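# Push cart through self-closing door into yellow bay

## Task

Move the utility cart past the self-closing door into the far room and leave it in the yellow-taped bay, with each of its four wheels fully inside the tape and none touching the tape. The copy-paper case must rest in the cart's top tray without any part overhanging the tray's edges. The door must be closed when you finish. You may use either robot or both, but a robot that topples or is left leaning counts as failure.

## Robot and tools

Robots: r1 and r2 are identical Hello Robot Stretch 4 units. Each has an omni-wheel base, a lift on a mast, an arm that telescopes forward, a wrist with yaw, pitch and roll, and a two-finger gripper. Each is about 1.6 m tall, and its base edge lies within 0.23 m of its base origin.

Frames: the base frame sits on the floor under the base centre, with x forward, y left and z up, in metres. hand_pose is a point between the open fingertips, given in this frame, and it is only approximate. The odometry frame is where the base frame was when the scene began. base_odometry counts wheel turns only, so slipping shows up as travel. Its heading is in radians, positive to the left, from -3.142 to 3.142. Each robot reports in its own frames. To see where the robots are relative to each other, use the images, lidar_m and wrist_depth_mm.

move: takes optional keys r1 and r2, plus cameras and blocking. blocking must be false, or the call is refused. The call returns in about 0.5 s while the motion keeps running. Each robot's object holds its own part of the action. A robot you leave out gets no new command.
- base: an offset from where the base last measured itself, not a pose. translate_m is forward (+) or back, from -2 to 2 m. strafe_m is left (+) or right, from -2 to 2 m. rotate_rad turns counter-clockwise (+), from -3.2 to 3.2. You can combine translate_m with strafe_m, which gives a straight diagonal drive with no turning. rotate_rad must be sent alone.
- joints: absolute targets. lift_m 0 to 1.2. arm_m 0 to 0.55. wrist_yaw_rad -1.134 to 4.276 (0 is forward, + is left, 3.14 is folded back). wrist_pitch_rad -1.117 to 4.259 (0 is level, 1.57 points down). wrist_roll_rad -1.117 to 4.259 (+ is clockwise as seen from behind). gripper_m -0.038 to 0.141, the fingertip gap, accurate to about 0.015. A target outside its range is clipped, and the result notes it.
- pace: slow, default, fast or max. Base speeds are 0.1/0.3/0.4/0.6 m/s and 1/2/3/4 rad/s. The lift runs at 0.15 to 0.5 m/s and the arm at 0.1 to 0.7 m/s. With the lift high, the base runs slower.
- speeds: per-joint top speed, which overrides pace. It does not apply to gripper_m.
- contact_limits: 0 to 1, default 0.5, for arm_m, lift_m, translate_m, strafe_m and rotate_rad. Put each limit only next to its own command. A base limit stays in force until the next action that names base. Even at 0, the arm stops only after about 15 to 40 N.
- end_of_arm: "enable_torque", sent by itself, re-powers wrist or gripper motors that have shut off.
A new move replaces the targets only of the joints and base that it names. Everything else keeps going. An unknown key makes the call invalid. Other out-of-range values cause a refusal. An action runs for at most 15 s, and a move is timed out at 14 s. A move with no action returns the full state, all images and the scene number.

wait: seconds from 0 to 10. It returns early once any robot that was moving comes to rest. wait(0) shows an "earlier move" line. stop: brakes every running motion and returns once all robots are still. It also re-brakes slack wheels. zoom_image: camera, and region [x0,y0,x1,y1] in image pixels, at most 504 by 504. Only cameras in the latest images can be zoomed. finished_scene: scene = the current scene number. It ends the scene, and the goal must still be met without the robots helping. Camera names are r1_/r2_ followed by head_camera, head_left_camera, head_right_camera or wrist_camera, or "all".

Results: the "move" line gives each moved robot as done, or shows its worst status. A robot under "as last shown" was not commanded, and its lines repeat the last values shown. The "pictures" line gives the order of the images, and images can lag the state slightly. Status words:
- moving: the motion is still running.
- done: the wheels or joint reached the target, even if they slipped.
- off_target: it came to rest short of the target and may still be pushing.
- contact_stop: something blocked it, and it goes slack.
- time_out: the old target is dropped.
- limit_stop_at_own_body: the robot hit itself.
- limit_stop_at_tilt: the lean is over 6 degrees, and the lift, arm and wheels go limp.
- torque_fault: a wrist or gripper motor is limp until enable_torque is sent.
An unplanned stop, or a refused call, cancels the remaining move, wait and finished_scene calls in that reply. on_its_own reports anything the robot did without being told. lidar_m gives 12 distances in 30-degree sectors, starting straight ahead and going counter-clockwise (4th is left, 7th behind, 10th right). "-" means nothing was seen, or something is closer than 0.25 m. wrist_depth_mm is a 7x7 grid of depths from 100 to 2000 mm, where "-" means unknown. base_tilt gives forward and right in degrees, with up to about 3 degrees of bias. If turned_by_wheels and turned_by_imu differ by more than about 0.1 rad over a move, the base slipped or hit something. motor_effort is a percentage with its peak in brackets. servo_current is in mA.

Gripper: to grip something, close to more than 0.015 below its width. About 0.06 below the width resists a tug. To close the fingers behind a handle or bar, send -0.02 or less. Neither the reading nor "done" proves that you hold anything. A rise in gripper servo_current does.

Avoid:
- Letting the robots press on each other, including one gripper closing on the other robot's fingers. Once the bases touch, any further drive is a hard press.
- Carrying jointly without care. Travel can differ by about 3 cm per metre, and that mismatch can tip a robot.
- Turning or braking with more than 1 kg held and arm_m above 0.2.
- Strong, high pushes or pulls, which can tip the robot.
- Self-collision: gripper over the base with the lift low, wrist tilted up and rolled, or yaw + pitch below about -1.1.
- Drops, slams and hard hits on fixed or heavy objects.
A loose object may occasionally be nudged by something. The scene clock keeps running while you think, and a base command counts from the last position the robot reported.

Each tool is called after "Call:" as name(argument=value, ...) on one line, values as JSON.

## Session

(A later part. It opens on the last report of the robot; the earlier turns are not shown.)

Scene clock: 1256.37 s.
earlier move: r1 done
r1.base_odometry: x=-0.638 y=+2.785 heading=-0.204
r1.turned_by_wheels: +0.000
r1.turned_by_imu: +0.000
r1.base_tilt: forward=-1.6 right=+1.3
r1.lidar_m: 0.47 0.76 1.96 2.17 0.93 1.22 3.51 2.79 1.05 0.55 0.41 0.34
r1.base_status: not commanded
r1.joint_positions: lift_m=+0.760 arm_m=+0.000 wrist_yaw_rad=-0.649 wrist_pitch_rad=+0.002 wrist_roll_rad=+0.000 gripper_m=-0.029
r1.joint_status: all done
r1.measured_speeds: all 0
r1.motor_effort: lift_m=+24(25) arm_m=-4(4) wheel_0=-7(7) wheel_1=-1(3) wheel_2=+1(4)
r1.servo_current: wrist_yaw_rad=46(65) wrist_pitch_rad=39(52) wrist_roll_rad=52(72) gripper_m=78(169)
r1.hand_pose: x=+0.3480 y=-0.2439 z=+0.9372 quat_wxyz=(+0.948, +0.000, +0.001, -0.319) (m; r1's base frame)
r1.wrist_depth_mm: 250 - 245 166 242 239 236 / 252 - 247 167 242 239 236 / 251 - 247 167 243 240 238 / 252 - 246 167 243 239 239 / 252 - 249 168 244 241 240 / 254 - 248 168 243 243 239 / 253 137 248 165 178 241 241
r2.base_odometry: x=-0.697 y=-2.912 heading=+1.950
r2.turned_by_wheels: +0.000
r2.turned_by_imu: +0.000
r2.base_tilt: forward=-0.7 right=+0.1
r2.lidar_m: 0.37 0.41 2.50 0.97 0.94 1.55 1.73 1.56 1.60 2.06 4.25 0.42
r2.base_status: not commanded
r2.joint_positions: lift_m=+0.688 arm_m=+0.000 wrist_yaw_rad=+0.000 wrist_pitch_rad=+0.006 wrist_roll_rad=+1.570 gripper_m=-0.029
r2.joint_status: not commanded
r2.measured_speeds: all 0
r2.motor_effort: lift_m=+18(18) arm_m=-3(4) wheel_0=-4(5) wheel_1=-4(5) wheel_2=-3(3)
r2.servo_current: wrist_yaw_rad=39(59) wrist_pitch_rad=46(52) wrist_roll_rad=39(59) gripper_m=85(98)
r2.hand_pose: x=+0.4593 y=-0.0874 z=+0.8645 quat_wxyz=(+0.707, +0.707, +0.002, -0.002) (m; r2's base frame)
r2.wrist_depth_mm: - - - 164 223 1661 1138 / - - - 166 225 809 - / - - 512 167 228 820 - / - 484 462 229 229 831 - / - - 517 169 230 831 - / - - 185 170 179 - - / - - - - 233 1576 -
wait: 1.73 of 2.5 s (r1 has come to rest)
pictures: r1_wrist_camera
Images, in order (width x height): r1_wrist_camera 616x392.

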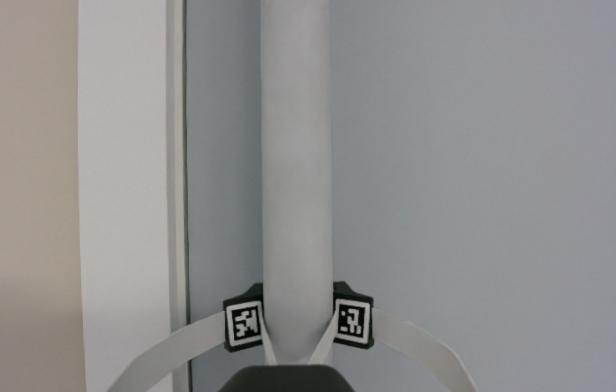

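Call:
move(blocking=false, r1={"base": {"translate_m": -0.117, "strafe_m": 0.036}, "joints": {"wrist_yaw_rad": -0.57}, "speeds": {"wrist_yaw_rad": 0.06}, "pace": "slow", "contact_limits": {"translate_m": 0.8}})

Call:
wait(seconds=3, cameras=["r1_wrist_camera", "r1_head_left_camera"])

Scene clock: 1291.83 s.
move: r1 moving
r1.base_odometry: x=-0.649 y=+2.791 heading=-0.205
r1.turned_by_wheels: -0.001
r1.turned_by_imu: -0.001
r1.base_tilt: forward=-1.5 right=+1.3
r1.lidar_m: 0.48 0.78 1.96 2.16 0.92 1.22 3.49 2.82 1.11 0.54 0.43 0.34
r1.base_status: translate_m moving; strafe_m moving
r1.joint_positions: lift_m=+0.760 arm_m=+0.000 wrist_yaw_rad=-0.624 wrist_pitch_rad=+0.002 wrist_roll_rad=+0.000 gripper_m=-0.029
r1.joint_status: wrist_yaw_rad moving
r1.measured_speeds: translate_m=-0.049 strafe_m=+0.014 rotate_rad=-0.001 lift_m=+0.000 arm_m=+0.000 wrist_yaw_rad=+0.065 wrist_pitch_rad=+0.000 wrist_roll_rad=+0.000
r1.motor_effort: lift_m=+24(24) arm_m=-4(4) wheel_0=-18(19) wheel_1=-4(4) wheel_2=+9(11)
r1.servo_current: wrist_yaw_rad=52(59) wrist_pitch_rad=52(52) wrist_roll_rad=65(65) gripper_m=85(85)
r1.contact_limits: translate_m 0.8
r1.hand_pose: x=+0.3540 y=-0.2394 z=+0.9372 quat_wxyz=(+0.952, +0.000, +0.001, -0.307) (m; r1's base frame)
r1.wrist_depth_mm: 262 - 247 167 241 238 236 / 263 - 248 167 242 239 236 / 263 - 248 168 243 239 237 / 264 - 249 168 243 240 237 / 265 - 250 167 243 240 238 / 264 - 186 167 243 240 239 / 266 137 250 166 244 240 238
r2: as last shown
r2.lidar_m: 0.38 0.43 2.50 0.96 0.96 1.57 1.71 1.56 1.62 2.06 4.25 0.42
r2.motor_effort: lift_m=+18(18) arm_m=-4(4) wheel_0=-4(4) wheel_1=-5(5) wheel_2=-3(3)
r2.servo_current: wrist_yaw_rad=39(52) wrist_pitch_rad=39(46) wrist_roll_rad=46(59) gripper_m=91(98)
r2.wrist_depth_mm: - - - 165 224 1661 1138 / - - - 166 226 809 - / - - 508 167 228 831 - / - 480 466 228 229 831 - / - - 517 170 231 842 - / - - 185 171 178 - - / - - - - 235 1576 -
pictures: none

Scene clock: 1293.80 s.
earlier move: r1 done
r1.base_odometry: x=-0.745 y=+2.844 heading=-0.204
r1.turned_by_wheels: +0.001
r1.turned_by_imu: +0.001
r1.base_tilt: forward=-1.5 right=+1.3
r1.lidar_m: 0.60 0.95 2.00 2.16 0.85 1.10 3.40 2.75 1.35 0.62 0.45 0.35
r1.base_status: done
r1.joint_positions: lift_m=+0.760 arm_m=+0.000 wrist_yaw_rad=-0.561 wrist_pitch_rad=+0.002 wrist_roll_rad=+0.000 gripper_m=-0.029
r1.joint_status: all done
r1.measured_speeds: all 0
r1.motor_effort: lift_m=+24(24) arm_m=-4(4) wheel_0=-7(19) wheel_1=-3(6) wheel_2=+12(14)
r1.servo_current: wrist_yaw_rad=72(72) wrist_pitch_rad=39(52) wrist_roll_rad=33(65) gripper_m=72(85)
r1.contact_limits: translate_m 0.8
r1.hand_pose: x=+0.3686 y=-0.2275 z=+0.9372 quat_wxyz=(+0.961, +0.000, +0.001, -0.277) (m; r1's base frame)
r1.wrist_depth_mm: 389 375 246 171 242 240 239 / 389 375 246 170 244 241 239 / 389 377 247 169 244 241 240 / 389 379 248 169 246 242 240 / 394 377 248 168 244 242 242 / 392 379 186 167 245 243 242 / 397 154 249 165 176 244 244
r2.base_odometry: x=-0.697 y=-2.912 heading=+1.950
r2.turned_by_wheels: +0.000
r2.turned_by_imu: +0.000
r2.base_tilt: forward=-0.6 right=+0.0
r2.lidar_m: 0.37 0.41 2.54 0.85 0.86 1.58 1.75 1.57 1.62 2.06 4.26 0.43
r2.base_status: not commanded
r2.joint_positions: lift_m=+0.688 arm_m=+0.000 wrist_yaw_rad=+0.000 wrist_pitch_rad=+0.006 wrist_roll_rad=+1.570 gripper_m=-0.029
r2.joint_status: not commanded
r2.measured_speeds: all 0
r2.motor_effort: lift_m=+18(18) arm_m=-3(4) wheel_0=-4(5) wheel_1=-4(5) wheel_2=-3(3)
r2.servo_current: wrist_yaw_rad=59(59) wrist_pitch_rad=46(52) wrist_roll_rad=46(59) gripper_m=91(98)
r2.hand_pose: x=+0.4593 y=-0.0874 z=+0.8645 quat_wxyz=(+0.707, +0.707, +0.002, -0.002) (m; r2's base frame)
r2.wrist_depth_mm: - - - 165 224 1661 1138 / - - - 166 226 798 - / - - 508 167 228 820 - / - 484 462 229 229 842 - / - - 512 169 231 831 - / - - 185 171 179 - - / - - - - 234 1576 -
wait: 1.97 of 3 s (r1 has come to rest)
pictures: r1_head_left_camera, r1_wrist_camera
Images, in order (width x height): r1_head_left_camera 420x672, r1_wrist_camera 616x392.

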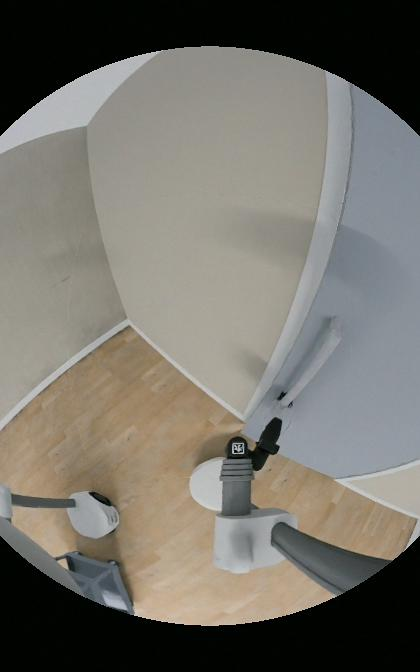

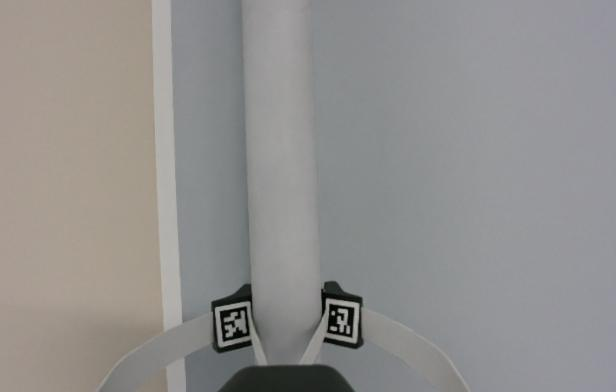

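Call:
move(blocking=false, r1={"base": {"translate_m": -0.117, "strafe_m": 0.034}, "joints": {"wrist_yaw_rad": -0.49}, "speeds": {"wrist_yaw_rad": 0.06}, "pace": "slow", "contact_limits": {"translate_m": 0.8}})

Call:
wait(seconds=3)

Call:
move(blocking=false, r1={"base": {"translate_m": -0.248, "strafe_m": 0.012}, "joints": {"wrist_yaw_rad": -0.335}, "speeds": {"wrist_yaw_rad": 0.06}, "pace": "slow", "contact_limits": {"translate_m": 0.8}})

Call:
wait(seconds=4.5, cameras=["r1_wrist_camera", "r1_head_left_camera"])

Scene clock: 1327.40 s.
move: r1 moving
r1.base_odometry: x=-0.756 y=+2.850 heading=-0.204
r1.turned_by_wheels: +0.000
r1.turned_by_imu: +0.000
r1.base_tilt: forward=-1.5 right=+1.3
r1.lidar_m: 0.60 0.96 2.00 2.22 0.86 1.11 3.44 2.77 1.38 0.59 0.46 0.36
r1.base_status: translate_m moving; strafe_m moving
r1.joint_positions: lift_m=+0.760 arm_m=+0.000 wrist_yaw_rad=-0.537 wrist_pitch_rad=+0.002 wrist_roll_rad=+0.000 gripper_m=-0.029
r1.joint_status: wrist_yaw_rad moving
r1.measured_speeds: translate_m=-0.049 strafe_m=+0.014 rotate_rad=+0.000 lift_m=+0.000 arm_m=+0.000 wrist_yaw_rad=+0.058 wrist_pitch_rad=+0.000 wrist_roll_rad=+0.000
r1.motor_effort: lift_m=+24(24) arm_m=-4(4) wheel_0=-11(13) wheel_1=-4(5) wheel_2=+15(17)
r1.servo_current: wrist_yaw_rad=46(78) wrist_pitch_rad=46(46) wrist_roll_rad=52(59) gripper_m=78(85)
r1.contact_limits: translate_m 0.8
r1.hand_pose: x=+0.3740 y=-0.2226 z=+0.9372 quat_wxyz=(+0.964, +0.000, +0.001, -0.265) (m; r1's base frame)
r1.wrist_depth_mm: 402 384 247 169 241 239 238 / 407 389 246 165 243 240 238 / 404 392 248 168 243 240 238 / 404 392 248 167 243 241 240 / 407 394 250 167 245 243 240 / 410 394 184 167 244 242 240 / 415 152 249 166 246 242 240
r2: as last shown
r2.base_tilt: forward=-0.7 right=+0.0
r2.lidar_m: 0.39 0.41 2.51 0.85 0.89 1.56 1.70 1.58 1.62 2.06 4.26 0.43
r2.motor_effort: lift_m=+18(18) arm_m=-4(4) wheel_0=-4(4) wheel_1=-4(5) wheel_2=-3(3)
r2.servo_current: wrist_yaw_rad=52(52) wrist_pitch_rad=39(46) wrist_roll_rad=46(52) gripper_m=91(91)
r2.wrist_depth_mm: - - - 165 224 1618 1138 / - - - 166 225 809 - / - - 512 167 228 820 - / - 480 466 228 230 820 - / - - 517 169 231 842 - / - - 186 171 178 - - / - - - - 233 1537 -
pictures: none

Scene clock: 1329.37 s.
earlier move: r1 done
r1.base_odometry: x=-0.852 y=+2.901 heading=-0.204
r1.turned_by_wheels: +0.000
r1.turned_by_imu: +0.001
r1.base_tilt: forward=-1.5 right=+1.3
r1.lidar_m: 0.72 1.10 2.04 0.85 0.78 1.01 3.35 2.71 1.62 0.72 0.45 0.35
r1.base_status: done
r1.joint_positions: lift_m=+0.760 arm_m=+0.000 wrist_yaw_rad=-0.482 wrist_pitch_rad=+0.002 wrist_roll_rad=+0.000 gripper_m=-0.029
r1.joint_status: all done
r1.measured_speeds: all 0
r1.motor_effort: lift_m=+24(24) arm_m=-4(4) wheel_0=-5(14) wheel_1=-3(6) wheel_2=+13(17)
r1.servo_current: wrist_yaw_rad=65(78) wrist_pitch_rad=52(52) wrist_roll_rad=39(65) gripper_m=78(85)
r1.contact_limits: translate_m 0.8
r1.hand_pose: x=+0.3860 y=-0.2110 z=+0.9372 quat_wxyz=(+0.971, +0.000, +0.001, -0.238) (m; r1's base frame)
r1.wrist_depth_mm: - - 244 171 245 245 246 / - - 245 166 245 246 247 / - - 246 170 245 245 247 / - - 246 169 246 246 247 / - - 247 169 247 247 247 / - - 186 168 246 249 248 / - 138 247 165 177 248 248
r2.base_odometry: x=-0.697 y=-2.912 heading=+1.950
r2.turned_by_wheels: +0.000
r2.turned_by_imu: +0.000
r2.base_tilt: forward=-0.6 right=+0.1
r2.lidar_m: 0.38 0.40 2.50 0.78 0.84 1.58 1.70 1.60 1.62 2.04 4.27 0.43
r2.base_status: not commanded
r2.joint_positions: lift_m=+0.688 arm_m=+0.000 wrist_yaw_rad=+0.000 wrist_pitch_rad=+0.006 wrist_roll_rad=+1.570 gripper_m=-0.029
r2.joint_status: not commanded
r2.measured_speeds: all 0
r2.motor_effort: lift_m=+18(18) arm_m=-4(4) wheel_0=-4(5) wheel_1=-5(5) wheel_2=-3(3)
r2.servo_current: wrist_yaw_rad=39(59) wrist_pitch_rad=46(52) wrist_roll_rad=52(59) gripper_m=85(98)
r2.hand_pose: x=+0.4593 y=-0.0874 z=+0.8645 quat_wxyz=(+0.707, +0.707, +0.002, -0.002) (m; r2's base frame)
r2.wrist_depth_mm: - - - 165 224 1618 1138 / - - - 166 227 798 - / - - 512 167 228 831 - / - 480 466 229 229 831 - / - - 517 170 231 842 - / - - 185 171 179 - - / - - - - 234 1576 -
wait: 1.97 of 3 s (r1 has come to rest)
pictures: none

Scene clock: 1329.87 s.
move: r1 moving
r1.base_odometry: x=-0.864 y=+2.904 heading=-0.203
r1.turned_by_wheels: +0.000
r1.turned_by_imu: +0.000
r1.base_tilt: forward=-1.5 right=+1.3
r1.lidar_m: 0.71 1.15 2.04 0.82 0.77 0.98 3.35 2.69 1.62 0.70 0.48 0.37
r1.base_status: translate_m moving; strafe_m moving
r1.joint_positions: lift_m=+0.760 arm_m=+0.000 wrist_yaw_rad=-0.457 wrist_pitch_rad=+0.002 wrist_roll_rad=+0.000 gripper_m=-0.029
r1.joint_status: wrist_yaw_rad moving
r1.measured_speeds: translate_m=-0.048 strafe_m=+0.002 rotate_rad=+0.001 lift_m=+0.000 arm_m=+0.000 wrist_yaw_rad=+0.061 wrist_pitch_rad=+0.000 wrist_roll_rad=+0.000
r1.motor_effort: lift_m=+24(24) arm_m=-4(4) wheel_0=-11(11) wheel_1=-5(6) wheel_2=+16(18)
r1.servo_current: wrist_yaw_rad=33(65) wrist_pitch_rad=39(46) wrist_roll_rad=39(59) gripper_m=78(85)
r1.contact_limits: translate_m 0.8
r1.hand_pose: x=+0.3913 y=-0.2056 z=+0.9372 quat_wxyz=(+0.974, +0.000, +0.001, -0.226) (m; r1's base frame)
r1.wrist_depth_mm: - - 244 170 245 244 243 / - - 245 165 246 244 244 / - - 246 168 245 245 245 / - - 247 168 245 246 246 / - - 246 167 246 246 245 / - - 186 167 248 246 247 / - 136 248 165 248 247 247
r2: as last shown
r2.base_tilt: forward=-0.7 right=+0.1
r2.lidar_m: 0.39 0.39 2.51 0.78 0.83 1.57 1.72 1.58 1.61 2.03 4.27 0.40
r2.motor_effort: lift_m=+18(18) arm_m=-4(4) wheel_0=-4(5) wheel_1=-4(5) wheel_2=-3(3)
r2.servo_current: wrist_yaw_rad=39(59) wrist_pitch_rad=39(52) wrist_roll_rad=46(59) gripper_m=85(91)
r2.wrist_depth_mm: - - - 164 224 1618 1138 / - - - 166 226 809 - / - - 508 167 227 831 - / - 484 466 228 229 831 - / - - 517 170 230 831 - / - - 185 171 179 - - / - - - - 235 1576 -
pictures: none

Scene clock: 1333.13 s.
earlier move: r1 done
r1.base_odometry: x=-1.092 y=+2.963 heading=-0.202
r1.turned_by_wheels: +0.001
r1.turned_by_imu: +0.004
r1.base_tilt: forward=-1.5 right=+1.2
r1.lidar_m: 0.41 1.48 2.17 0.68 0.73 0.89 3.18 2.56 2.09 1.01 0.55 0.37
r1.base_status: done
r1.joint_positions: lift_m=+0.760 arm_m=+0.000 wrist_yaw_rad=-0.318 wrist_pitch_rad=+0.002 wrist_roll_rad=+0.000 gripper_m=-0.029
r1.joint_status: all done
r1.measured_speeds: all 0
r1.motor_effort: lift_m=+24(24) arm_m=-4(4) wheel_0=+3(11) wheel_1=-3(7) wheel_2=+20(21)
r1.servo_current: wrist_yaw_rad=78(111) wrist_pitch_rad=39(52) wrist_roll_rad=20(78) gripper_m=78(85)
r1.contact_limits: translate_m 0.8
r1.hand_pose: x=+0.4175 y=-0.1733 z=+0.9372 quat_wxyz=(+0.987, +0.000, +0.001, -0.158) (m; r1's base frame)
r1.wrist_depth_mm: - 240 241 246 247 251 255 / - 241 242 175 248 252 254 / - 242 242 246 249 252 255 / - 240 242 248 249 254 256 / - 242 242 247 251 255 257 / - - 180 169 250 252 257 / - 140 243 169 155 254 258
r2.base_odometry: x=-0.697 y=-2.912 heading=+1.950
r2.turned_by_wheels: +0.000
r2.turned_by_imu: +0.000
r2.base_tilt: forward=-0.6 right=+0.1
r2.lidar_m: 0.38 0.42 0.77 0.70 1.14 1.58 1.71 1.59 1.61 2.04 4.27 0.43
r2.base_status: not commanded
r2.joint_positions: lift_m=+0.688 arm_m=+0.000 wrist_yaw_rad=+0.000 wrist_pitch_rad=+0.006 wrist_roll_rad=+1.570 gripper_m=-0.029
r2.joint_status: not commanded
r2.measured_speeds: all 0
r2.motor_effort: lift_m=+18(18) arm_m=-4(4) wheel_0=-4(5) wheel_1=-4(5) wheel_2=-3(3)
r2.servo_current: wrist_yaw_rad=33(65) wrist_pitch_rad=39(52) wrist_roll_rad=52(65) gripper_m=85(98)
r2.hand_pose: x=+0.4593 y=-0.0874 z=+0.8645 quat_wxyz=(+0.707, +0.707, +0.002, -0.002) (m; r2's base frame)
r2.wrist_depth_mm: - - - 164 224 1618 1138 / - - - 166 226 798 - / - - 512 167 228 831 - / - 480 466 228 229 831 - / - - 517 169 231 842 - / - - 185 171 179 - - / - - - - 234 1576 -
wait: 3.27 of 4.5 s (r1 has come to rest)
pictures: r1_head_left_camera, r1_wrist_camera
Images, in order (width x height): r1_head_left_camera 420x672, r1_wrist_camera 616x392.

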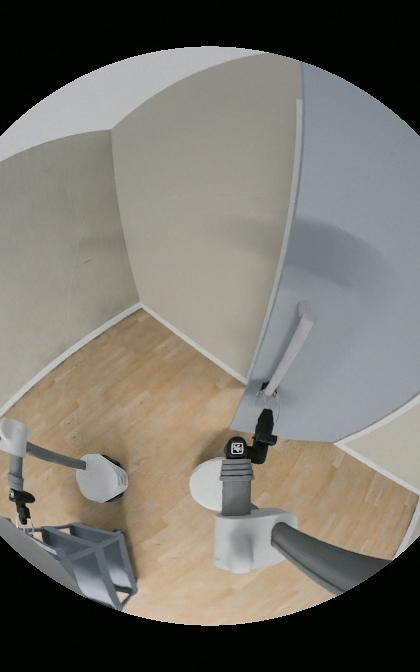

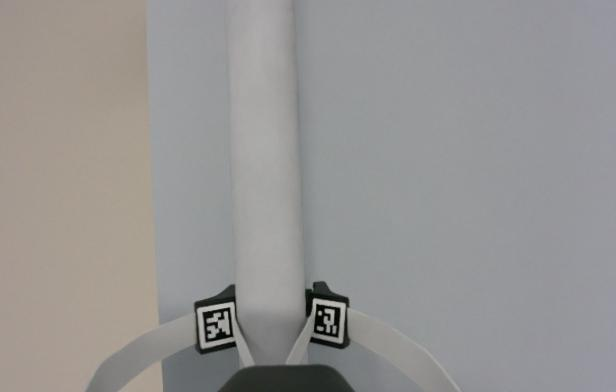

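Call:
move(blocking=false, r1={"base": {"translate_m": -0.245, "strafe_m": -0.038}, "joints": {"wrist_yaw_rad": -0.178}, "speeds": {"wrist_yaw_rad": 0.06}, "pace": "slow", "contact_limits": {"translate_m": 0.8}})

Call:
wait(seconds=4.5, cameras=["r1_wrist_camera", "r1_head_left_camera"])

Scene clock: 1339.57 s.
move: r1 moving
r1.base_odometry: x=-1.104 y=+2.963 heading=-0.200
r1.turned_by_wheels: +0.002
r1.turned_by_imu: +0.002
r1.base_tilt: forward=-1.5 right=+1.3
r1.lidar_m: 0.43 1.51 2.19 0.69 0.74 0.90 3.16 2.58 2.11 1.04 0.57 0.37
r1.base_status: translate_m moving; strafe_m moving
r1.joint_positions: lift_m=+0.760 arm_m=+0.000 wrist_yaw_rad=-0.294 wrist_pitch_rad=+0.002 wrist_roll_rad=+0.000 gripper_m=-0.029
r1.joint_status: wrist_yaw_rad moving
r1.measured_speeds: translate_m=-0.048 strafe_m=-0.008 rotate_rad=+0.002 lift_m=+0.000 arm_m=+0.000 wrist_yaw_rad=+0.058 wrist_pitch_rad=+0.000 wrist_roll_rad=+0.000
r1.motor_effort: lift_m=+24(24) arm_m=-4(4) wheel_0=+1(4) wheel_1=-6(9) wheel_2=+23(24)
r1.servo_current: wrist_yaw_rad=91(111) wrist_pitch_rad=39(46) wrist_roll_rad=52(65) gripper_m=78(78)
r1.contact_limits: translate_m 0.8
r1.hand_pose: x=+0.4217 y=-0.1671 z=+0.9372 quat_wxyz=(+0.989, +0.000, +0.001, -0.146) (m; r1's base frame)
r1.wrist_depth_mm: - 240 241 245 247 249 253 / - 242 242 246 248 250 252 / - 243 243 246 249 252 254 / - 243 245 247 249 251 254 / - - 244 247 249 252 253 / - - 182 176 249 253 254 / - 146 246 166 157 253 255
r2: as last shown
r2.base_tilt: forward=-0.7 right=+0.1
r2.lidar_m: 0.39 0.41 0.77 0.70 1.14 1.57 1.72 1.56 1.62 2.04 4.27 0.43
r2.motor_effort: lift_m=+18(18) arm_m=-3(4) wheel_0=-4(4) wheel_1=-5(5) wheel_2=-3(3)
r2.servo_current: wrist_yaw_rad=52(59) wrist_pitch_rad=52(52) wrist_roll_rad=39(65) gripper_m=91(91)
r2.wrist_depth_mm: - - - 165 224 1661 1138 / - - - 166 227 788 - / - - 512 167 227 831 - / - 480 466 228 229 831 - / - - 512 170 230 831 - / - - 185 171 178 - - / - - - - 234 1576 -
pictures: none

Scene clock: 1342.80 s.
earlier move: r1 done
r1.base_odometry: x=-1.339 y=+2.974 heading=-0.200
r1.turned_by_wheels: +0.001
r1.turned_by_imu: +0.005
r1.base_tilt: forward=-1.6 right=+1.3
r1.lidar_m: 0.38 1.76 0.76 0.73 0.73 0.89 2.91 2.37 2.35 1.26 0.68 0.46
r1.base_status: done
r1.joint_positions: lift_m=+0.760 arm_m=+0.000 wrist_yaw_rad=-0.160 wrist_pitch_rad=+0.002 wrist_roll_rad=+0.000 gripper_m=-0.029
r1.joint_status: all done
r1.measured_speeds: all 0
r1.motor_effort: lift_m=+24(24) arm_m=-4(4) wheel_0=+10(12) wheel_1=-1(9) wheel_2=+19(24)
r1.servo_current: wrist_yaw_rad=98(137) wrist_pitch_rad=46(52) wrist_roll_rad=46(65) gripper_m=78(78)
r1.contact_limits: translate_m 0.8
r1.hand_pose: x=+0.4418 y=-0.1321 z=+0.9372 quat_wxyz=(+0.997, +0.000, +0.001, -0.080) (m; r1's base frame)
r1.wrist_depth_mm: - 236 162 247 253 259 270 / - 236 166 246 253 260 267 / - 235 237 248 254 260 268 / - 236 167 247 254 263 267 / - 236 170 249 254 262 270 / 1983 236 174 179 255 263 270 / 1921 150 181 178 147 264 271
r2.base_odometry: x=-0.697 y=-2.912 heading=+1.950
r2.turned_by_wheels: +0.000
r2.turned_by_imu: +0.000
r2.base_tilt: forward=-0.7 right=+0.0
r2.lidar_m: 0.40 0.41 0.73 0.76 1.52 1.56 1.71 1.56 1.61 2.03 4.27 0.41
r2.base_status: not commanded
r2.joint_positions: lift_m=+0.688 arm_m=+0.000 wrist_yaw_rad=+0.000 wrist_pitch_rad=+0.006 wrist_roll_rad=+1.570 gripper_m=-0.029
r2.joint_status: not commanded
r2.measured_speeds: all 0
r2.motor_effort: lift_m=+18(18) arm_m=-4(4) wheel_0=-4(5) wheel_1=-4(5) wheel_2=-3(3)
r2.servo_current: wrist_yaw_rad=46(59) wrist_pitch_rad=46(52) wrist_roll_rad=52(65) gripper_m=85(104)
r2.hand_pose: x=+0.4593 y=-0.0874 z=+0.8645 quat_wxyz=(+0.707, +0.707, +0.002, -0.002) (m; r2's base frame)
r2.wrist_depth_mm: - - - 164 224 1618 1138 / - - - 166 226 809 - / - - 512 167 228 820 - / - 480 466 228 229 842 - / - - 521 170 231 842 - / - - 185 170 178 - - / - - - - 234 1576 -
wait: 3.23 of 4.5 s (r1 has come to rest)
pictures: r1_head_left_camera, r1_wrist_camera
Images, in order (width x height): r1_head_left_camera 420x672, r1_wrist_camera 616x392.

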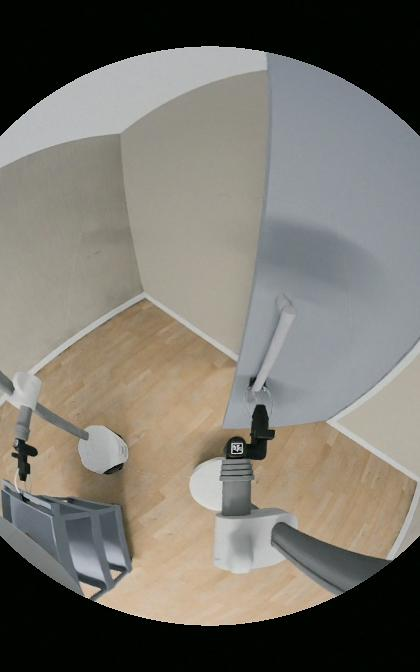

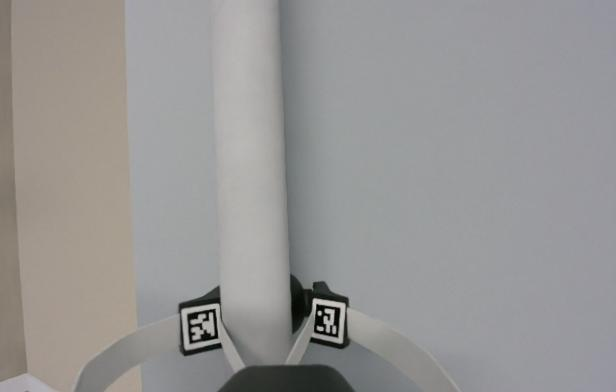

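Call:
move(blocking=false, r1={"base": {"translate_m": -0.228, "strafe_m": -0.09}, "joints": {"wrist_yaw_rad": -0.02}, "speeds": {"wrist_yaw_rad": 0.06}, "pace": "slow", "contact_limits": {"translate_m": 0.8}})

Call:
wait(seconds=4.5, cameras=["r1_wrist_camera", "r1_head_left_camera"])

Scene clock: 1354.73 s.
move: r1 moving
r1.base_odometry: x=-1.352 y=+2.972 heading=-0.198
r1.turned_by_wheels: +0.002
r1.turned_by_imu: +0.002
r1.base_tilt: forward=-1.5 right=+1.2
r1.lidar_m: 0.37 1.78 0.78 0.74 0.72 0.92 2.93 2.38 2.35 1.25 0.65 0.47
r1.base_status: translate_m moving; strafe_m moving
r1.joint_positions: lift_m=+0.760 arm_m=+0.000 wrist_yaw_rad=-0.134 wrist_pitch_rad=+0.002 wrist_roll_rad=+0.000 gripper_m=-0.029
r1.joint_status: wrist_yaw_rad moving
r1.measured_speeds: translate_m=-0.049 strafe_m=-0.021 rotate_rad=+0.001 lift_m=+0.000 arm_m=+0.000 wrist_yaw_rad=+0.064 wrist_pitch_rad=+0.000 wrist_roll_rad=+0.000
r1.motor_effort: lift_m=+24(24) arm_m=-4(4) wheel_0=+9(12) wheel_1=-5(7) wheel_2=+22(24)
r1.servo_current: wrist_yaw_rad=104(124) wrist_pitch_rad=39(46) wrist_roll_rad=59(59) gripper_m=72(78)
r1.contact_limits: translate_m 0.8
r1.hand_pose: x=+0.4451 y=-0.1251 z=+0.9372 quat_wxyz=(+0.998, +0.000, +0.001, -0.067) (m; r1's base frame)
r1.wrist_depth_mm: - 236 167 246 252 259 264 / 1921 236 168 246 251 259 264 / 1921 236 237 248 252 258 263 / 1983 237 238 248 253 258 264 / 1983 237 239 249 252 259 265 / 1983 238 180 178 254 260 266 / - 154 240 174 155 260 266
r2: as last shown
r2.lidar_m: 0.39 0.41 0.74 0.81 1.53 1.56 1.72 1.58 1.60 2.06 4.26 0.44
r2.motor_effort: lift_m=+18(18) arm_m=-3(4) wheel_0=-4(4) wheel_1=-4(5) wheel_2=-3(3)
r2.servo_current: wrist_yaw_rad=52(59) wrist_pitch_rad=46(52) wrist_roll_rad=46(52) gripper_m=91(91)
r2.wrist_depth_mm: - - - 165 224 1618 1160 / - - - 166 226 798 - / - - 508 167 228 831 - / - 480 462 229 230 831 - / - - 512 170 231 854 - / - - 184 170 179 - - / - - - - 235 1576 -
pictures: none

Scene clock: 1357.90 s.
earlier move: r1 done
r1.base_odometry: x=-1.580 y=+2.931 heading=-0.198
r1.turned_by_wheels: +0.000
r1.turned_by_imu: +0.037
r1.base_tilt: forward=-1.6 right=+1.2
r1.lidar_m: 0.38 2.08 0.86 0.77 0.77 4.65 2.59 2.16 2.16 1.33 0.80 0.49
r1.base_status: done
r1.joint_positions: lift_m=+0.760 arm_m=+0.000 wrist_yaw_rad=-0.002 wrist_pitch_rad=+0.002 wrist_roll_rad=+0.000 gripper_m=-0.029
r1.joint_status: all done
r1.measured_speeds: all 0
r1.on_its_own: wrist_yaw_rad is at rest, and its servo_current (117 mA) is outside its rest range (0 to 104 mA)
r1.motor_effort: lift_m=+24(24) arm_m=-4(4) wheel_0=+13(14) wheel_1=-1(8) wheel_2=+16(24)
r1.servo_current: wrist_yaw_rad=117(137) wrist_pitch_rad=52(52) wrist_roll_rad=39(72) gripper_m=65(78)
r1.contact_limits: translate_m 0.8
r1.hand_pose: x=+0.4592 y=-0.0879 z=+0.9372 quat_wxyz=(+1.000, +0.000, +0.001, -0.001) (m; r1's base frame)
r1.wrist_depth_mm: - 232 162 246 253 263 270 / - 234 162 246 254 263 272 / - 236 162 247 254 263 271 / - 236 163 248 253 264 270 / - 236 164 248 255 264 272 / - 236 174 180 255 265 272 / - 164 172 177 147 267 273
r2.base_odometry: x=-0.697 y=-2.912 heading=+1.950
r2.turned_by_wheels: +0.000
r2.turned_by_imu: +0.000
r2.base_tilt: forward=-0.7 right=+0.1
r2.lidar_m: 0.38 0.41 0.88 0.99 1.53 1.57 1.72 1.58 1.61 2.05 4.25 0.43
r2.base_status: not commanded
r2.joint_positions: lift_m=+0.688 arm_m=+0.000 wrist_yaw_rad=+0.000 wrist_pitch_rad=+0.006 wrist_roll_rad=+1.570 gripper_m=-0.029
r2.joint_status: not commanded
r2.measured_speeds: all 0
r2.motor_effort: lift_m=+18(18) arm_m=-4(4) wheel_0=-4(4) wheel_1=-5(5) wheel_2=-3(3)
r2.servo_current: wrist_yaw_rad=46(59) wrist_pitch_rad=59(59) wrist_roll_rad=46(59) gripper_m=91(98)
r2.hand_pose: x=+0.4593 y=-0.0874 z=+0.8645 quat_wxyz=(+0.707, +0.707, +0.002, -0.002) (m; r2's base frame)
r2.wrist_depth_mm: - - - 165 224 1576 1138 / - - - 165 226 798 - / - - 508 167 228 820 - / - 484 466 228 229 831 - / - - 512 169 230 831 - / - - 185 171 179 - - / - - - - 235 1618 -
wait: 3.17 of 4.5 s (r1 has come to rest)
pictures: r1_head_left_camera, r1_wrist_camera
Images, in order (width x height): r1_head_left_camera 420x672, r1_wrist_camera 616x392.

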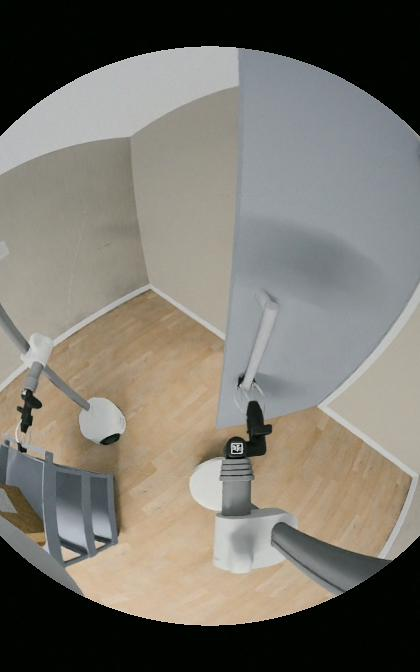

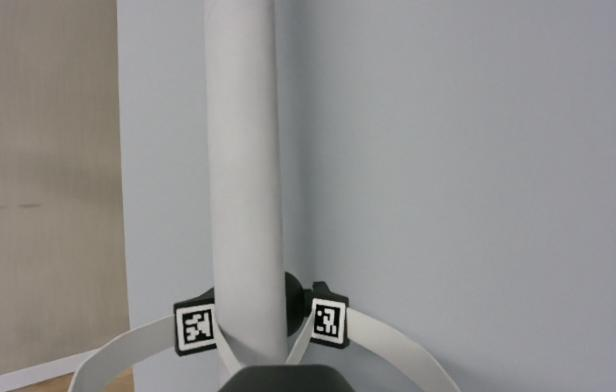

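Call:
move(blocking=false, r1={"base": {"translate_m": -0.235, "strafe_m": -0.1}, "joints": {"wrist_yaw_rad": 0.16}, "speeds": {"wrist_yaw_rad": 0.06}, "pace": "slow", "contact_limits": {"translate_m": 0.8}})

Call:
wait(seconds=4.5, cameras=["r1_wrist_camera", "r1_head_left_camera"])

Scene clock: 1371.50 s.
move: r1 moving
r1.base_odometry: x=-1.593 y=+2.928 heading=-0.196
r1.turned_by_wheels: +0.002
r1.turned_by_imu: +0.004
r1.base_tilt: forward=-1.6 right=+1.2
r1.lidar_m: 0.39 2.09 0.87 0.78 0.79 4.66 2.56 2.16 2.14 1.34 0.83 0.51
r1.base_status: translate_m moving; strafe_m moving
r1.joint_positions: lift_m=+0.760 arm_m=+0.000 wrist_yaw_rad=+0.023 wrist_pitch_rad=+0.002 wrist_roll_rad=+0.000 gripper_m=-0.029
r1.joint_status: wrist_yaw_rad moving
r1.measured_speeds: translate_m=-0.048 strafe_m=-0.021 rotate_rad=+0.001 lift_m=+0.000 arm_m=+0.000 wrist_yaw_rad=+0.054 wrist_pitch_rad=+0.000 wrist_roll_rad=+0.000
r1.motor_effort: lift_m=+24(24) arm_m=-4(4) wheel_0=+9(13) wheel_1=-7(7) wheel_2=+21(22)
r1.servo_current: wrist_yaw_rad=124(124) wrist_pitch_rad=46(46) wrist_roll_rad=52(65) gripper_m=72(72)
r1.contact_limits: translate_m 0.8
r1.hand_pose: x=+0.4613 y=-0.0808 z=+0.9372 quat_wxyz=(+1.000, +0.000, +0.001, +0.011) (m; r1's base frame)
r1.wrist_depth_mm: - - 161 245 252 260 267 / - 236 165 245 253 260 267 / - 236 236 247 253 260 267 / - 237 167 247 253 262 268 / - - 237 248 255 263 268 / - - 176 180 255 263 270 / - 160 180 177 155 265 270
r2: as last shown
r2.turned_by_imu: +0.001
r2.base_tilt: forward=-0.7 right=+0.0
r2.lidar_m: 0.39 0.42 0.88 0.98 1.52 1.58 1.69 1.59 1.62 2.05 4.26 0.42
r2.motor_effort: lift_m=+18(18) arm_m=-4(4) wheel_0=-4(4) wheel_1=-4(5) wheel_2=-3(3)
r2.servo_current: wrist_yaw_rad=39(52) wrist_pitch_rad=46(46) wrist_roll_rad=33(59) gripper_m=91(91)
r2.wrist_depth_mm: - - - 165 224 1576 1138 / - - - 167 227 809 - / - - 508 167 227 820 - / - 477 466 228 229 842 - / - - 521 169 231 831 - / - - 185 171 179 - - / - - - - 233 1576 -
pictures: none

Scene clock: 1374.77 s.
earlier move: r1 done
r1.base_odometry: x=-1.829 y=+2.879 heading=-0.197
r1.turned_by_wheels: -0.002
r1.turned_by_imu: +0.002
r1.base_tilt: forward=-1.6 right=+1.3
r1.lidar_m: 0.40 2.29 1.03 0.84 0.84 4.25 2.28 1.94 1.92 1.46 1.20 0.55
r1.base_status: done
r1.joint_positions: lift_m=+0.760 arm_m=+0.000 wrist_yaw_rad=+0.164 wrist_pitch_rad=+0.002 wrist_roll_rad=+0.000 gripper_m=-0.029
r1.joint_status: all done
r1.measured_speeds: all 0
r1.motor_effort: lift_m=+24(24) arm_m=-4(4) wheel_0=-2(13) wheel_1=-4(8) wheel_2=+10(22)
r1.servo_current: wrist_yaw_rad=39(124) wrist_pitch_rad=39(52) wrist_roll_rad=46(65) gripper_m=65(78)
r1.contact_limits: translate_m 0.8
r1.hand_pose: x=+0.4697 y=-0.0393 z=+0.9372 quat_wxyz=(+0.997, +0.000, +0.001, +0.082) (m; r1's base frame)
r1.wrist_depth_mm: - - 233 163 264 281 297 / - - 234 163 264 281 294 / - - 234 166 265 279 294 / - - 234 164 264 281 296 / - - 235 166 265 282 298 / - - 183 166 262 282 298 / - - 233 164 257 285 298
r2.base_odometry: x=-0.697 y=-2.912 heading=+1.950
r2.turned_by_wheels: +0.000
r2.turned_by_imu: +0.000
r2.base_tilt: forward=-0.7 right=+0.1
r2.lidar_m: 0.37 0.41 1.05 1.13 1.53 1.59 1.74 1.58 1.61 2.06 4.26 0.43
r2.base_status: not commanded
r2.joint_positions: lift_m=+0.688 arm_m=+0.000 wrist_yaw_rad=+0.000 wrist_pitch_rad=+0.006 wrist_roll_rad=+1.570 gripper_m=-0.029
r2.joint_status: not commanded
r2.measured_speeds: all 0
r2.motor_effort: lift_m=+18(18) arm_m=-3(4) wheel_0=-4(5) wheel_1=-5(5) wheel_2=-3(3)
r2.servo_current: wrist_yaw_rad=46(59) wrist_pitch_rad=52(52) wrist_roll_rad=52(65) gripper_m=91(98)
r2.hand_pose: x=+0.4593 y=-0.0874 z=+0.8645 quat_wxyz=(+0.707, +0.707, +0.002, -0.002) (m; r2's base frame)
r2.wrist_depth_mm: - - - 165 224 1661 1160 / - - - 166 226 798 - / - - 512 168 228 820 - / - 480 466 228 229 820 - / - - 517 169 231 842 - / - - 185 171 179 - - / - - - - 235 1576 -
wait: 3.27 of 4.5 s (r1 has come to rest)
pictures: r1_head_left_camera, r1_wrist_camera
Images, in order (width x height): r1_head_left_camera 420x672, r1_wrist_camera 616x392.

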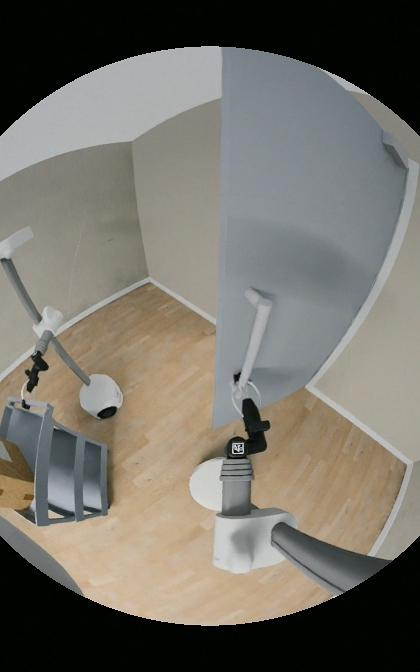

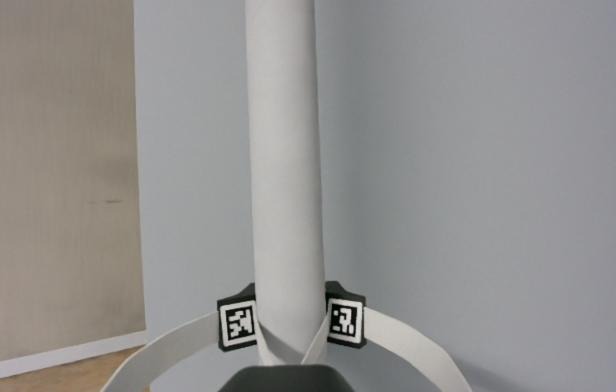

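Call:
move(blocking=false, r1={"base": {"translate_m": -0.2, "strafe_m": -0.205}, "joints": {"wrist_yaw_rad": 0.4}, "speeds": {"wrist_yaw_rad": 0.07}, "pace": "slow", "contact_limits": {"translate_m": 0.8}})

Call:
wait(seconds=5, cameras=["r1_wrist_camera", "r1_head_left_camera"])

Scene clock: 1383.43 s.
move: r1 moving
r1.base_odometry: x=-1.840 y=+2.872 heading=-0.197
r1.turned_by_wheels: +0.001
r1.turned_by_imu: +0.000
r1.base_tilt: forward=-1.6 right=+1.2
r1.lidar_m: 0.39 2.30 1.06 0.84 0.86 4.24 2.29 1.90 1.91 1.44 1.21 0.53
r1.base_status: translate_m moving; strafe_m moving
r1.joint_positions: lift_m=+0.760 arm_m=+0.000 wrist_yaw_rad=+0.192 wrist_pitch_rad=+0.002 wrist_roll_rad=+0.000 gripper_m=-0.029
r1.joint_status: wrist_yaw_rad moving
r1.measured_speeds: translate_m=-0.036 strafe_m=-0.035 rotate_rad=-0.001 lift_m=+0.000 arm_m=+0.000 wrist_yaw_rad=+0.064 wrist_pitch_rad=+0.000 wrist_roll_rad=+0.000
r1.motor_effort: lift_m=+24(24) arm_m=-4(4) wheel_0=+4(4) wheel_1=-8(12) wheel_2=+13(15)
r1.servo_current: wrist_yaw_rad=20(65) wrist_pitch_rad=46(46) wrist_roll_rad=46(59) gripper_m=72(72)
r1.contact_limits: translate_m 0.8
r1.hand_pose: x=+0.4707 y=-0.0308 z=+0.9372 quat_wxyz=(+0.995, +0.000, +0.001, +0.096) (m; r1's base frame)
r1.wrist_depth_mm: - - 235 166 260 276 290 / - - 234 163 262 277 293 / - - 234 166 263 277 293 / - - 236 165 262 277 294 / - - 236 166 264 278 294 / - - 189 167 260 279 296 / - - 236 163 258 279 296
r2: as last shown
r2.lidar_m: 0.38 0.41 1.06 1.16 1.54 1.57 1.72 1.58 1.61 2.04 4.25 0.43
r2.motor_effort: lift_m=+18(18) arm_m=-3(4) wheel_0=-4(4) wheel_1=-4(5) wheel_2=-3(3)
r2.servo_current: wrist_yaw_rad=33(59) wrist_pitch_rad=46(52) wrist_roll_rad=52(59) gripper_m=91(91)
r2.wrist_depth_mm: - - - 165 224 1661 1138 / - - - 167 225 798 - / - - 508 167 229 831 - / - 484 466 228 229 831 - / - - 512 169 231 831 - / - - 185 171 179 - - / - - - - 234 1576 -
pictures: none

Scene clock: 1387.03 s.
earlier move: r1 done
r1.base_odometry: x=-2.065 y=+2.717 heading=-0.196
r1.turned_by_wheels: +0.000
r1.turned_by_imu: +0.001
r1.base_tilt: forward=-1.6 right=+1.2
r1.lidar_m: 0.39 0.43 1.13 1.01 4.57 3.53 1.97 1.66 1.62 1.47 1.22 0.70
r1.base_status: done
r1.joint_positions: lift_m=+0.760 arm_m=+0.000 wrist_yaw_rad=+0.403 wrist_pitch_rad=+0.002 wrist_roll_rad=+0.000 gripper_m=-0.029
r1.joint_status: all done
r1.measured_speeds: all 0
r1.motor_effort: lift_m=+24(24) arm_m=-4(4) wheel_0=+6(15) wheel_1=-4(12) wheel_2=+9(15)
r1.servo_current: wrist_yaw_rad=65(78) wrist_pitch_rad=39(52) wrist_roll_rad=39(65) gripper_m=65(72)
r1.contact_limits: translate_m 0.8
r1.hand_pose: x=+0.4705 y=+0.0328 z=+0.9372 quat_wxyz=(+0.980, +0.000, +0.001, +0.200) (m; r1's base frame)
r1.wrist_depth_mm: - 228 231 168 264 283 300 / - 229 233 163 264 283 297 / - - 234 168 265 282 301 / - - 234 163 265 285 298 / - - 233 166 265 285 301 / - - 185 166 263 283 300 / - 227 232 164 257 289 303
r2.base_odometry: x=-0.697 y=-2.912 heading=+1.950
r2.turned_by_wheels: +0.000
r2.turned_by_imu: +0.001
r2.base_tilt: forward=-0.7 right=+0.0
r2.lidar_m: 0.39 0.41 1.24 1.50 1.53 1.58 1.72 1.58 1.62 2.03 4.25 0.43
r2.base_status: not commanded
r2.joint_positions: lift_m=+0.688 arm_m=+0.000 wrist_yaw_rad=+0.000 wrist_pitch_rad=+0.006 wrist_roll_rad=+1.570 gripper_m=-0.029
r2.joint_status: not commanded
r2.measured_speeds: all 0
r2.motor_effort: lift_m=+18(18) arm_m=-4(4) wheel_0=-4(5) wheel_1=-5(5) wheel_2=-3(3)
r2.servo_current: wrist_yaw_rad=39(59) wrist_pitch_rad=46(52) wrist_roll_rad=46(59) gripper_m=91(98)
r2.hand_pose: x=+0.4593 y=-0.0874 z=+0.8645 quat_wxyz=(+0.707, +0.707, +0.002, -0.002) (m; r2's base frame)
r2.wrist_depth_mm: - - - 165 224 1618 1160 / - - - 166 226 809 - / - - 512 167 228 831 - / - 480 462 229 229 831 - / - - 512 170 232 842 - / - - 185 171 178 - - / - - - - 234 1576 -
wait: 3.60 of 5 s (r1 has come to rest)
pictures: r1_head_left_camera, r1_wrist_camera
Images, in order (width x height): r1_head_left_camera 420x672, r1_wrist_camera 616x392.

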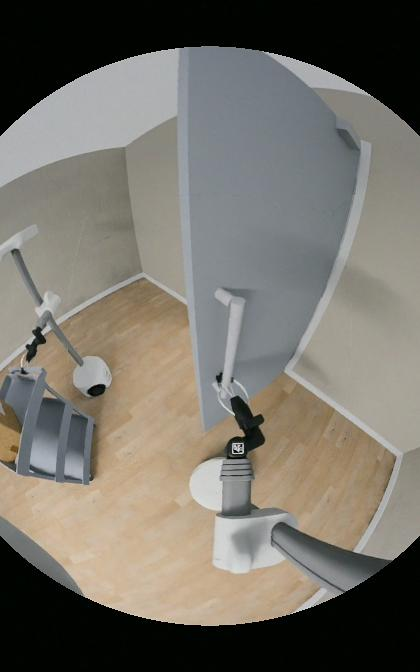

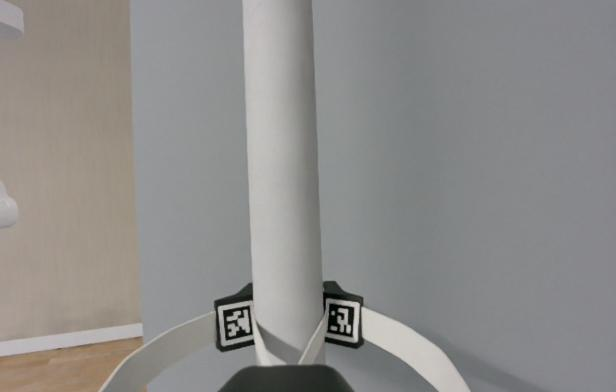

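Call:
move(blocking=false, r1={"base": {"translate_m": -0.115, "strafe_m": -0.205}, "joints": {"wrist_yaw_rad": 0.6}, "speeds": {"wrist_yaw_rad": 0.07}, "pace": "slow", "contact_limits": {"translate_m": 0.8}})

Call:
wait(seconds=5, cameras=["r1_wrist_camera", "r1_head_left_camera", "r2_head_left_camera", "r2_head_camera"])

Scene clock: 1396.87 s.
move: r1 moving
r1.base_odometry: x=-2.073 y=+2.707 heading=-0.195
r1.turned_by_wheels: +0.001
r1.turned_by_imu: +0.001
r1.base_tilt: forward=-1.6 right=+1.3
r1.lidar_m: 0.40 0.42 1.13 1.00 4.55 3.52 1.95 1.61 1.62 1.45 1.23 0.71
r1.base_status: translate_m moving; strafe_m moving
r1.joint_positions: lift_m=+0.760 arm_m=+0.000 wrist_yaw_rad=+0.433 wrist_pitch_rad=+0.002 wrist_roll_rad=+0.000 gripper_m=-0.029
r1.joint_status: wrist_yaw_rad moving
r1.measured_speeds: translate_m=-0.023 strafe_m=-0.042 rotate_rad=+0.000 lift_m=+0.000 arm_m=+0.000 wrist_yaw_rad=+0.071 wrist_pitch_rad=+0.000 wrist_roll_rad=+0.000
r1.motor_effort: lift_m=+24(24) arm_m=-4(4) wheel_0=+8(9) wheel_1=-10(10) wheel_2=+10(12)
r1.servo_current: wrist_yaw_rad=65(65) wrist_pitch_rad=39(46) wrist_roll_rad=52(59) gripper_m=65(72)
r1.contact_limits: translate_m 0.8
r1.hand_pose: x=+0.4694 y=+0.0415 z=+0.9372 quat_wxyz=(+0.977, +0.000, +0.001, +0.215) (m; r1's base frame)
r1.wrist_depth_mm: - - 234 162 262 279 290 / - - 234 163 263 278 293 / - - 234 166 263 279 293 / - - 235 164 263 281 293 / - - 235 165 263 279 296 / - - 184 166 260 279 296 / - - 234 163 259 283 297
r2: as last shown
r2.turned_by_imu: +0.000
r2.base_tilt: forward=-0.6 right=+0.1
r2.lidar_m: 0.37 0.41 1.23 1.51 1.52 1.55 1.70 1.58 1.63 2.06 4.27 0.41
r2.motor_effort: lift_m=+18(18) arm_m=-3(4) wheel_0=-4(4) wheel_1=-5(5) wheel_2=-3(3)
r2.servo_current: wrist_yaw_rad=46(52) wrist_pitch_rad=46(52) wrist_roll_rad=33(59) gripper_m=85(98)
r2.wrist_depth_mm: - - - 165 225 1661 1138 / - - - 166 226 798 - / - - 512 167 227 831 - / - 480 466 228 229 842 - / - - 517 169 230 831 - / - - 184 171 179 - - / - - - - 235 1618 -
pictures: none

Scene clock: 1400.00 s.
earlier move: r1 done
r1.base_odometry: x=-2.218 y=+2.538 heading=-0.195
r1.turned_by_wheels: +0.001
r1.turned_by_imu: +0.001
r1.base_tilt: forward=-1.6 right=+1.2
r1.lidar_m: 0.37 0.42 1.28 1.18 4.62 3.11 1.67 1.40 1.41 1.42 1.17 0.91
r1.base_status: done
r1.joint_positions: lift_m=+0.760 arm_m=+0.000 wrist_yaw_rad=+0.608 wrist_pitch_rad=+0.002 wrist_roll_rad=+0.000 gripper_m=-0.029
r1.joint_status: all done
r1.measured_speeds: all 0
r1.motor_effort: lift_m=+24(24) arm_m=-4(4) wheel_0=+13(17) wheel_1=-2(10) wheel_2=+8(13)
r1.servo_current: wrist_yaw_rad=78(85) wrist_pitch_rad=39(52) wrist_roll_rad=46(72) gripper_m=65(72)
r1.contact_limits: translate_m 0.8
r1.hand_pose: x=+0.4576 y=+0.0930 z=+0.9372 quat_wxyz=(+0.954, +0.000, +0.001, +0.299) (m; r1's base frame)
r1.wrist_depth_mm: - 228 232 252 265 281 303 / - 229 233 251 263 282 296 / - 229 233 252 265 282 294 / - 1499 233 173 264 282 296 / - 1576 233 171 265 283 298 / - 1576 180 170 265 282 300 / - 157 234 165 158 285 300
r2.base_odometry: x=-0.697 y=-2.912 heading=+1.950
r2.turned_by_wheels: +0.000
r2.turned_by_imu: +0.000
r2.base_tilt: forward=-0.7 right=+0.1
r2.lidar_m: 0.40 0.41 1.41 1.65 1.53 1.56 1.76 1.57 1.60 2.04 4.24 0.43
r2.base_status: not commanded
r2.joint_positions: lift_m=+0.688 arm_m=+0.000 wrist_yaw_rad=+0.000 wrist_pitch_rad=+0.006 wrist_roll_rad=+1.570 gripper_m=-0.029
r2.joint_status: not commanded
r2.measured_speeds: all 0
r2.motor_effort: lift_m=+18(18) arm_m=-4(4) wheel_0=-4(5) wheel_1=-5(5) wheel_2=-3(3)
r2.servo_current: wrist_yaw_rad=33(65) wrist_pitch_rad=52(52) wrist_roll_rad=46(65) gripper_m=91(98)
r2.hand_pose: x=+0.4593 y=-0.0874 z=+0.8645 quat_wxyz=(+0.707, +0.707, +0.002, -0.002) (m; r2's base frame)
r2.wrist_depth_mm: - - - 164 224 1661 1160 / - - - 166 226 809 - / - - 512 167 228 831 - / - 480 469 229 229 831 - / - - 512 169 230 831 - / - - 185 171 179 - - / - - - - 234 1618 -
wait: 3.13 of 5 s (r1 has come to rest)
pictures: r1_head_left_camera, r1_wrist_camera, r2_head_camera, r2_head_left_camera
Images, in order (width x height): r1_head_left_camera 420x672, r1_wrist_camera 616x392, r2_head_camera 420x560, r2_head_left_camera 420x672.

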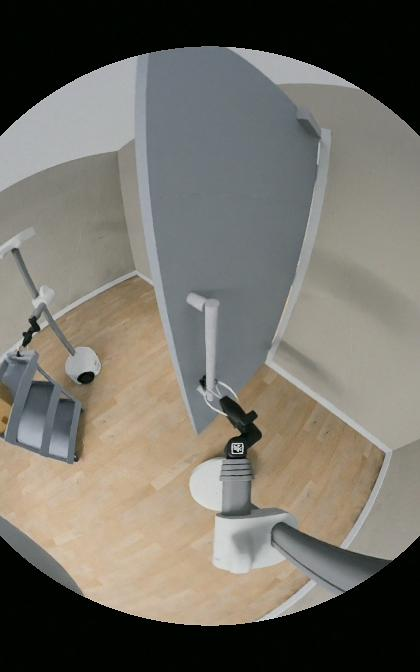

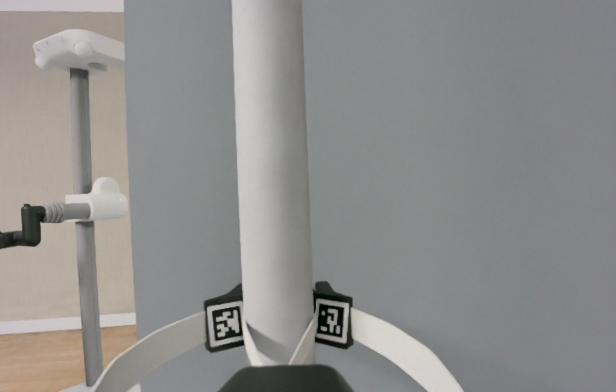

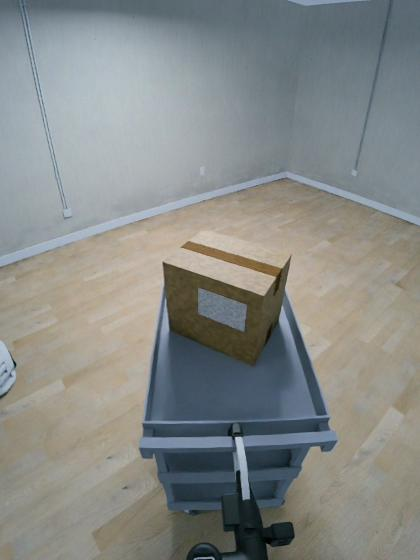

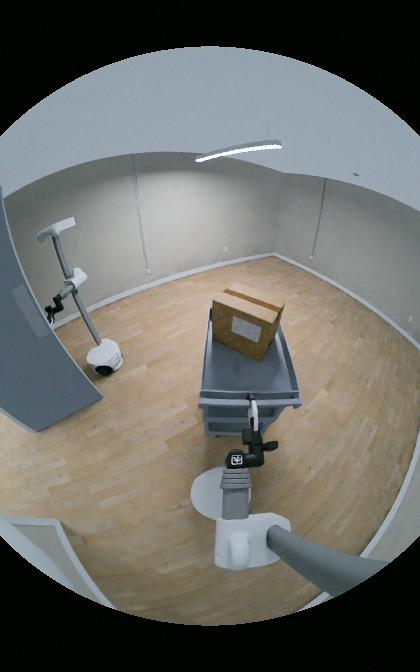

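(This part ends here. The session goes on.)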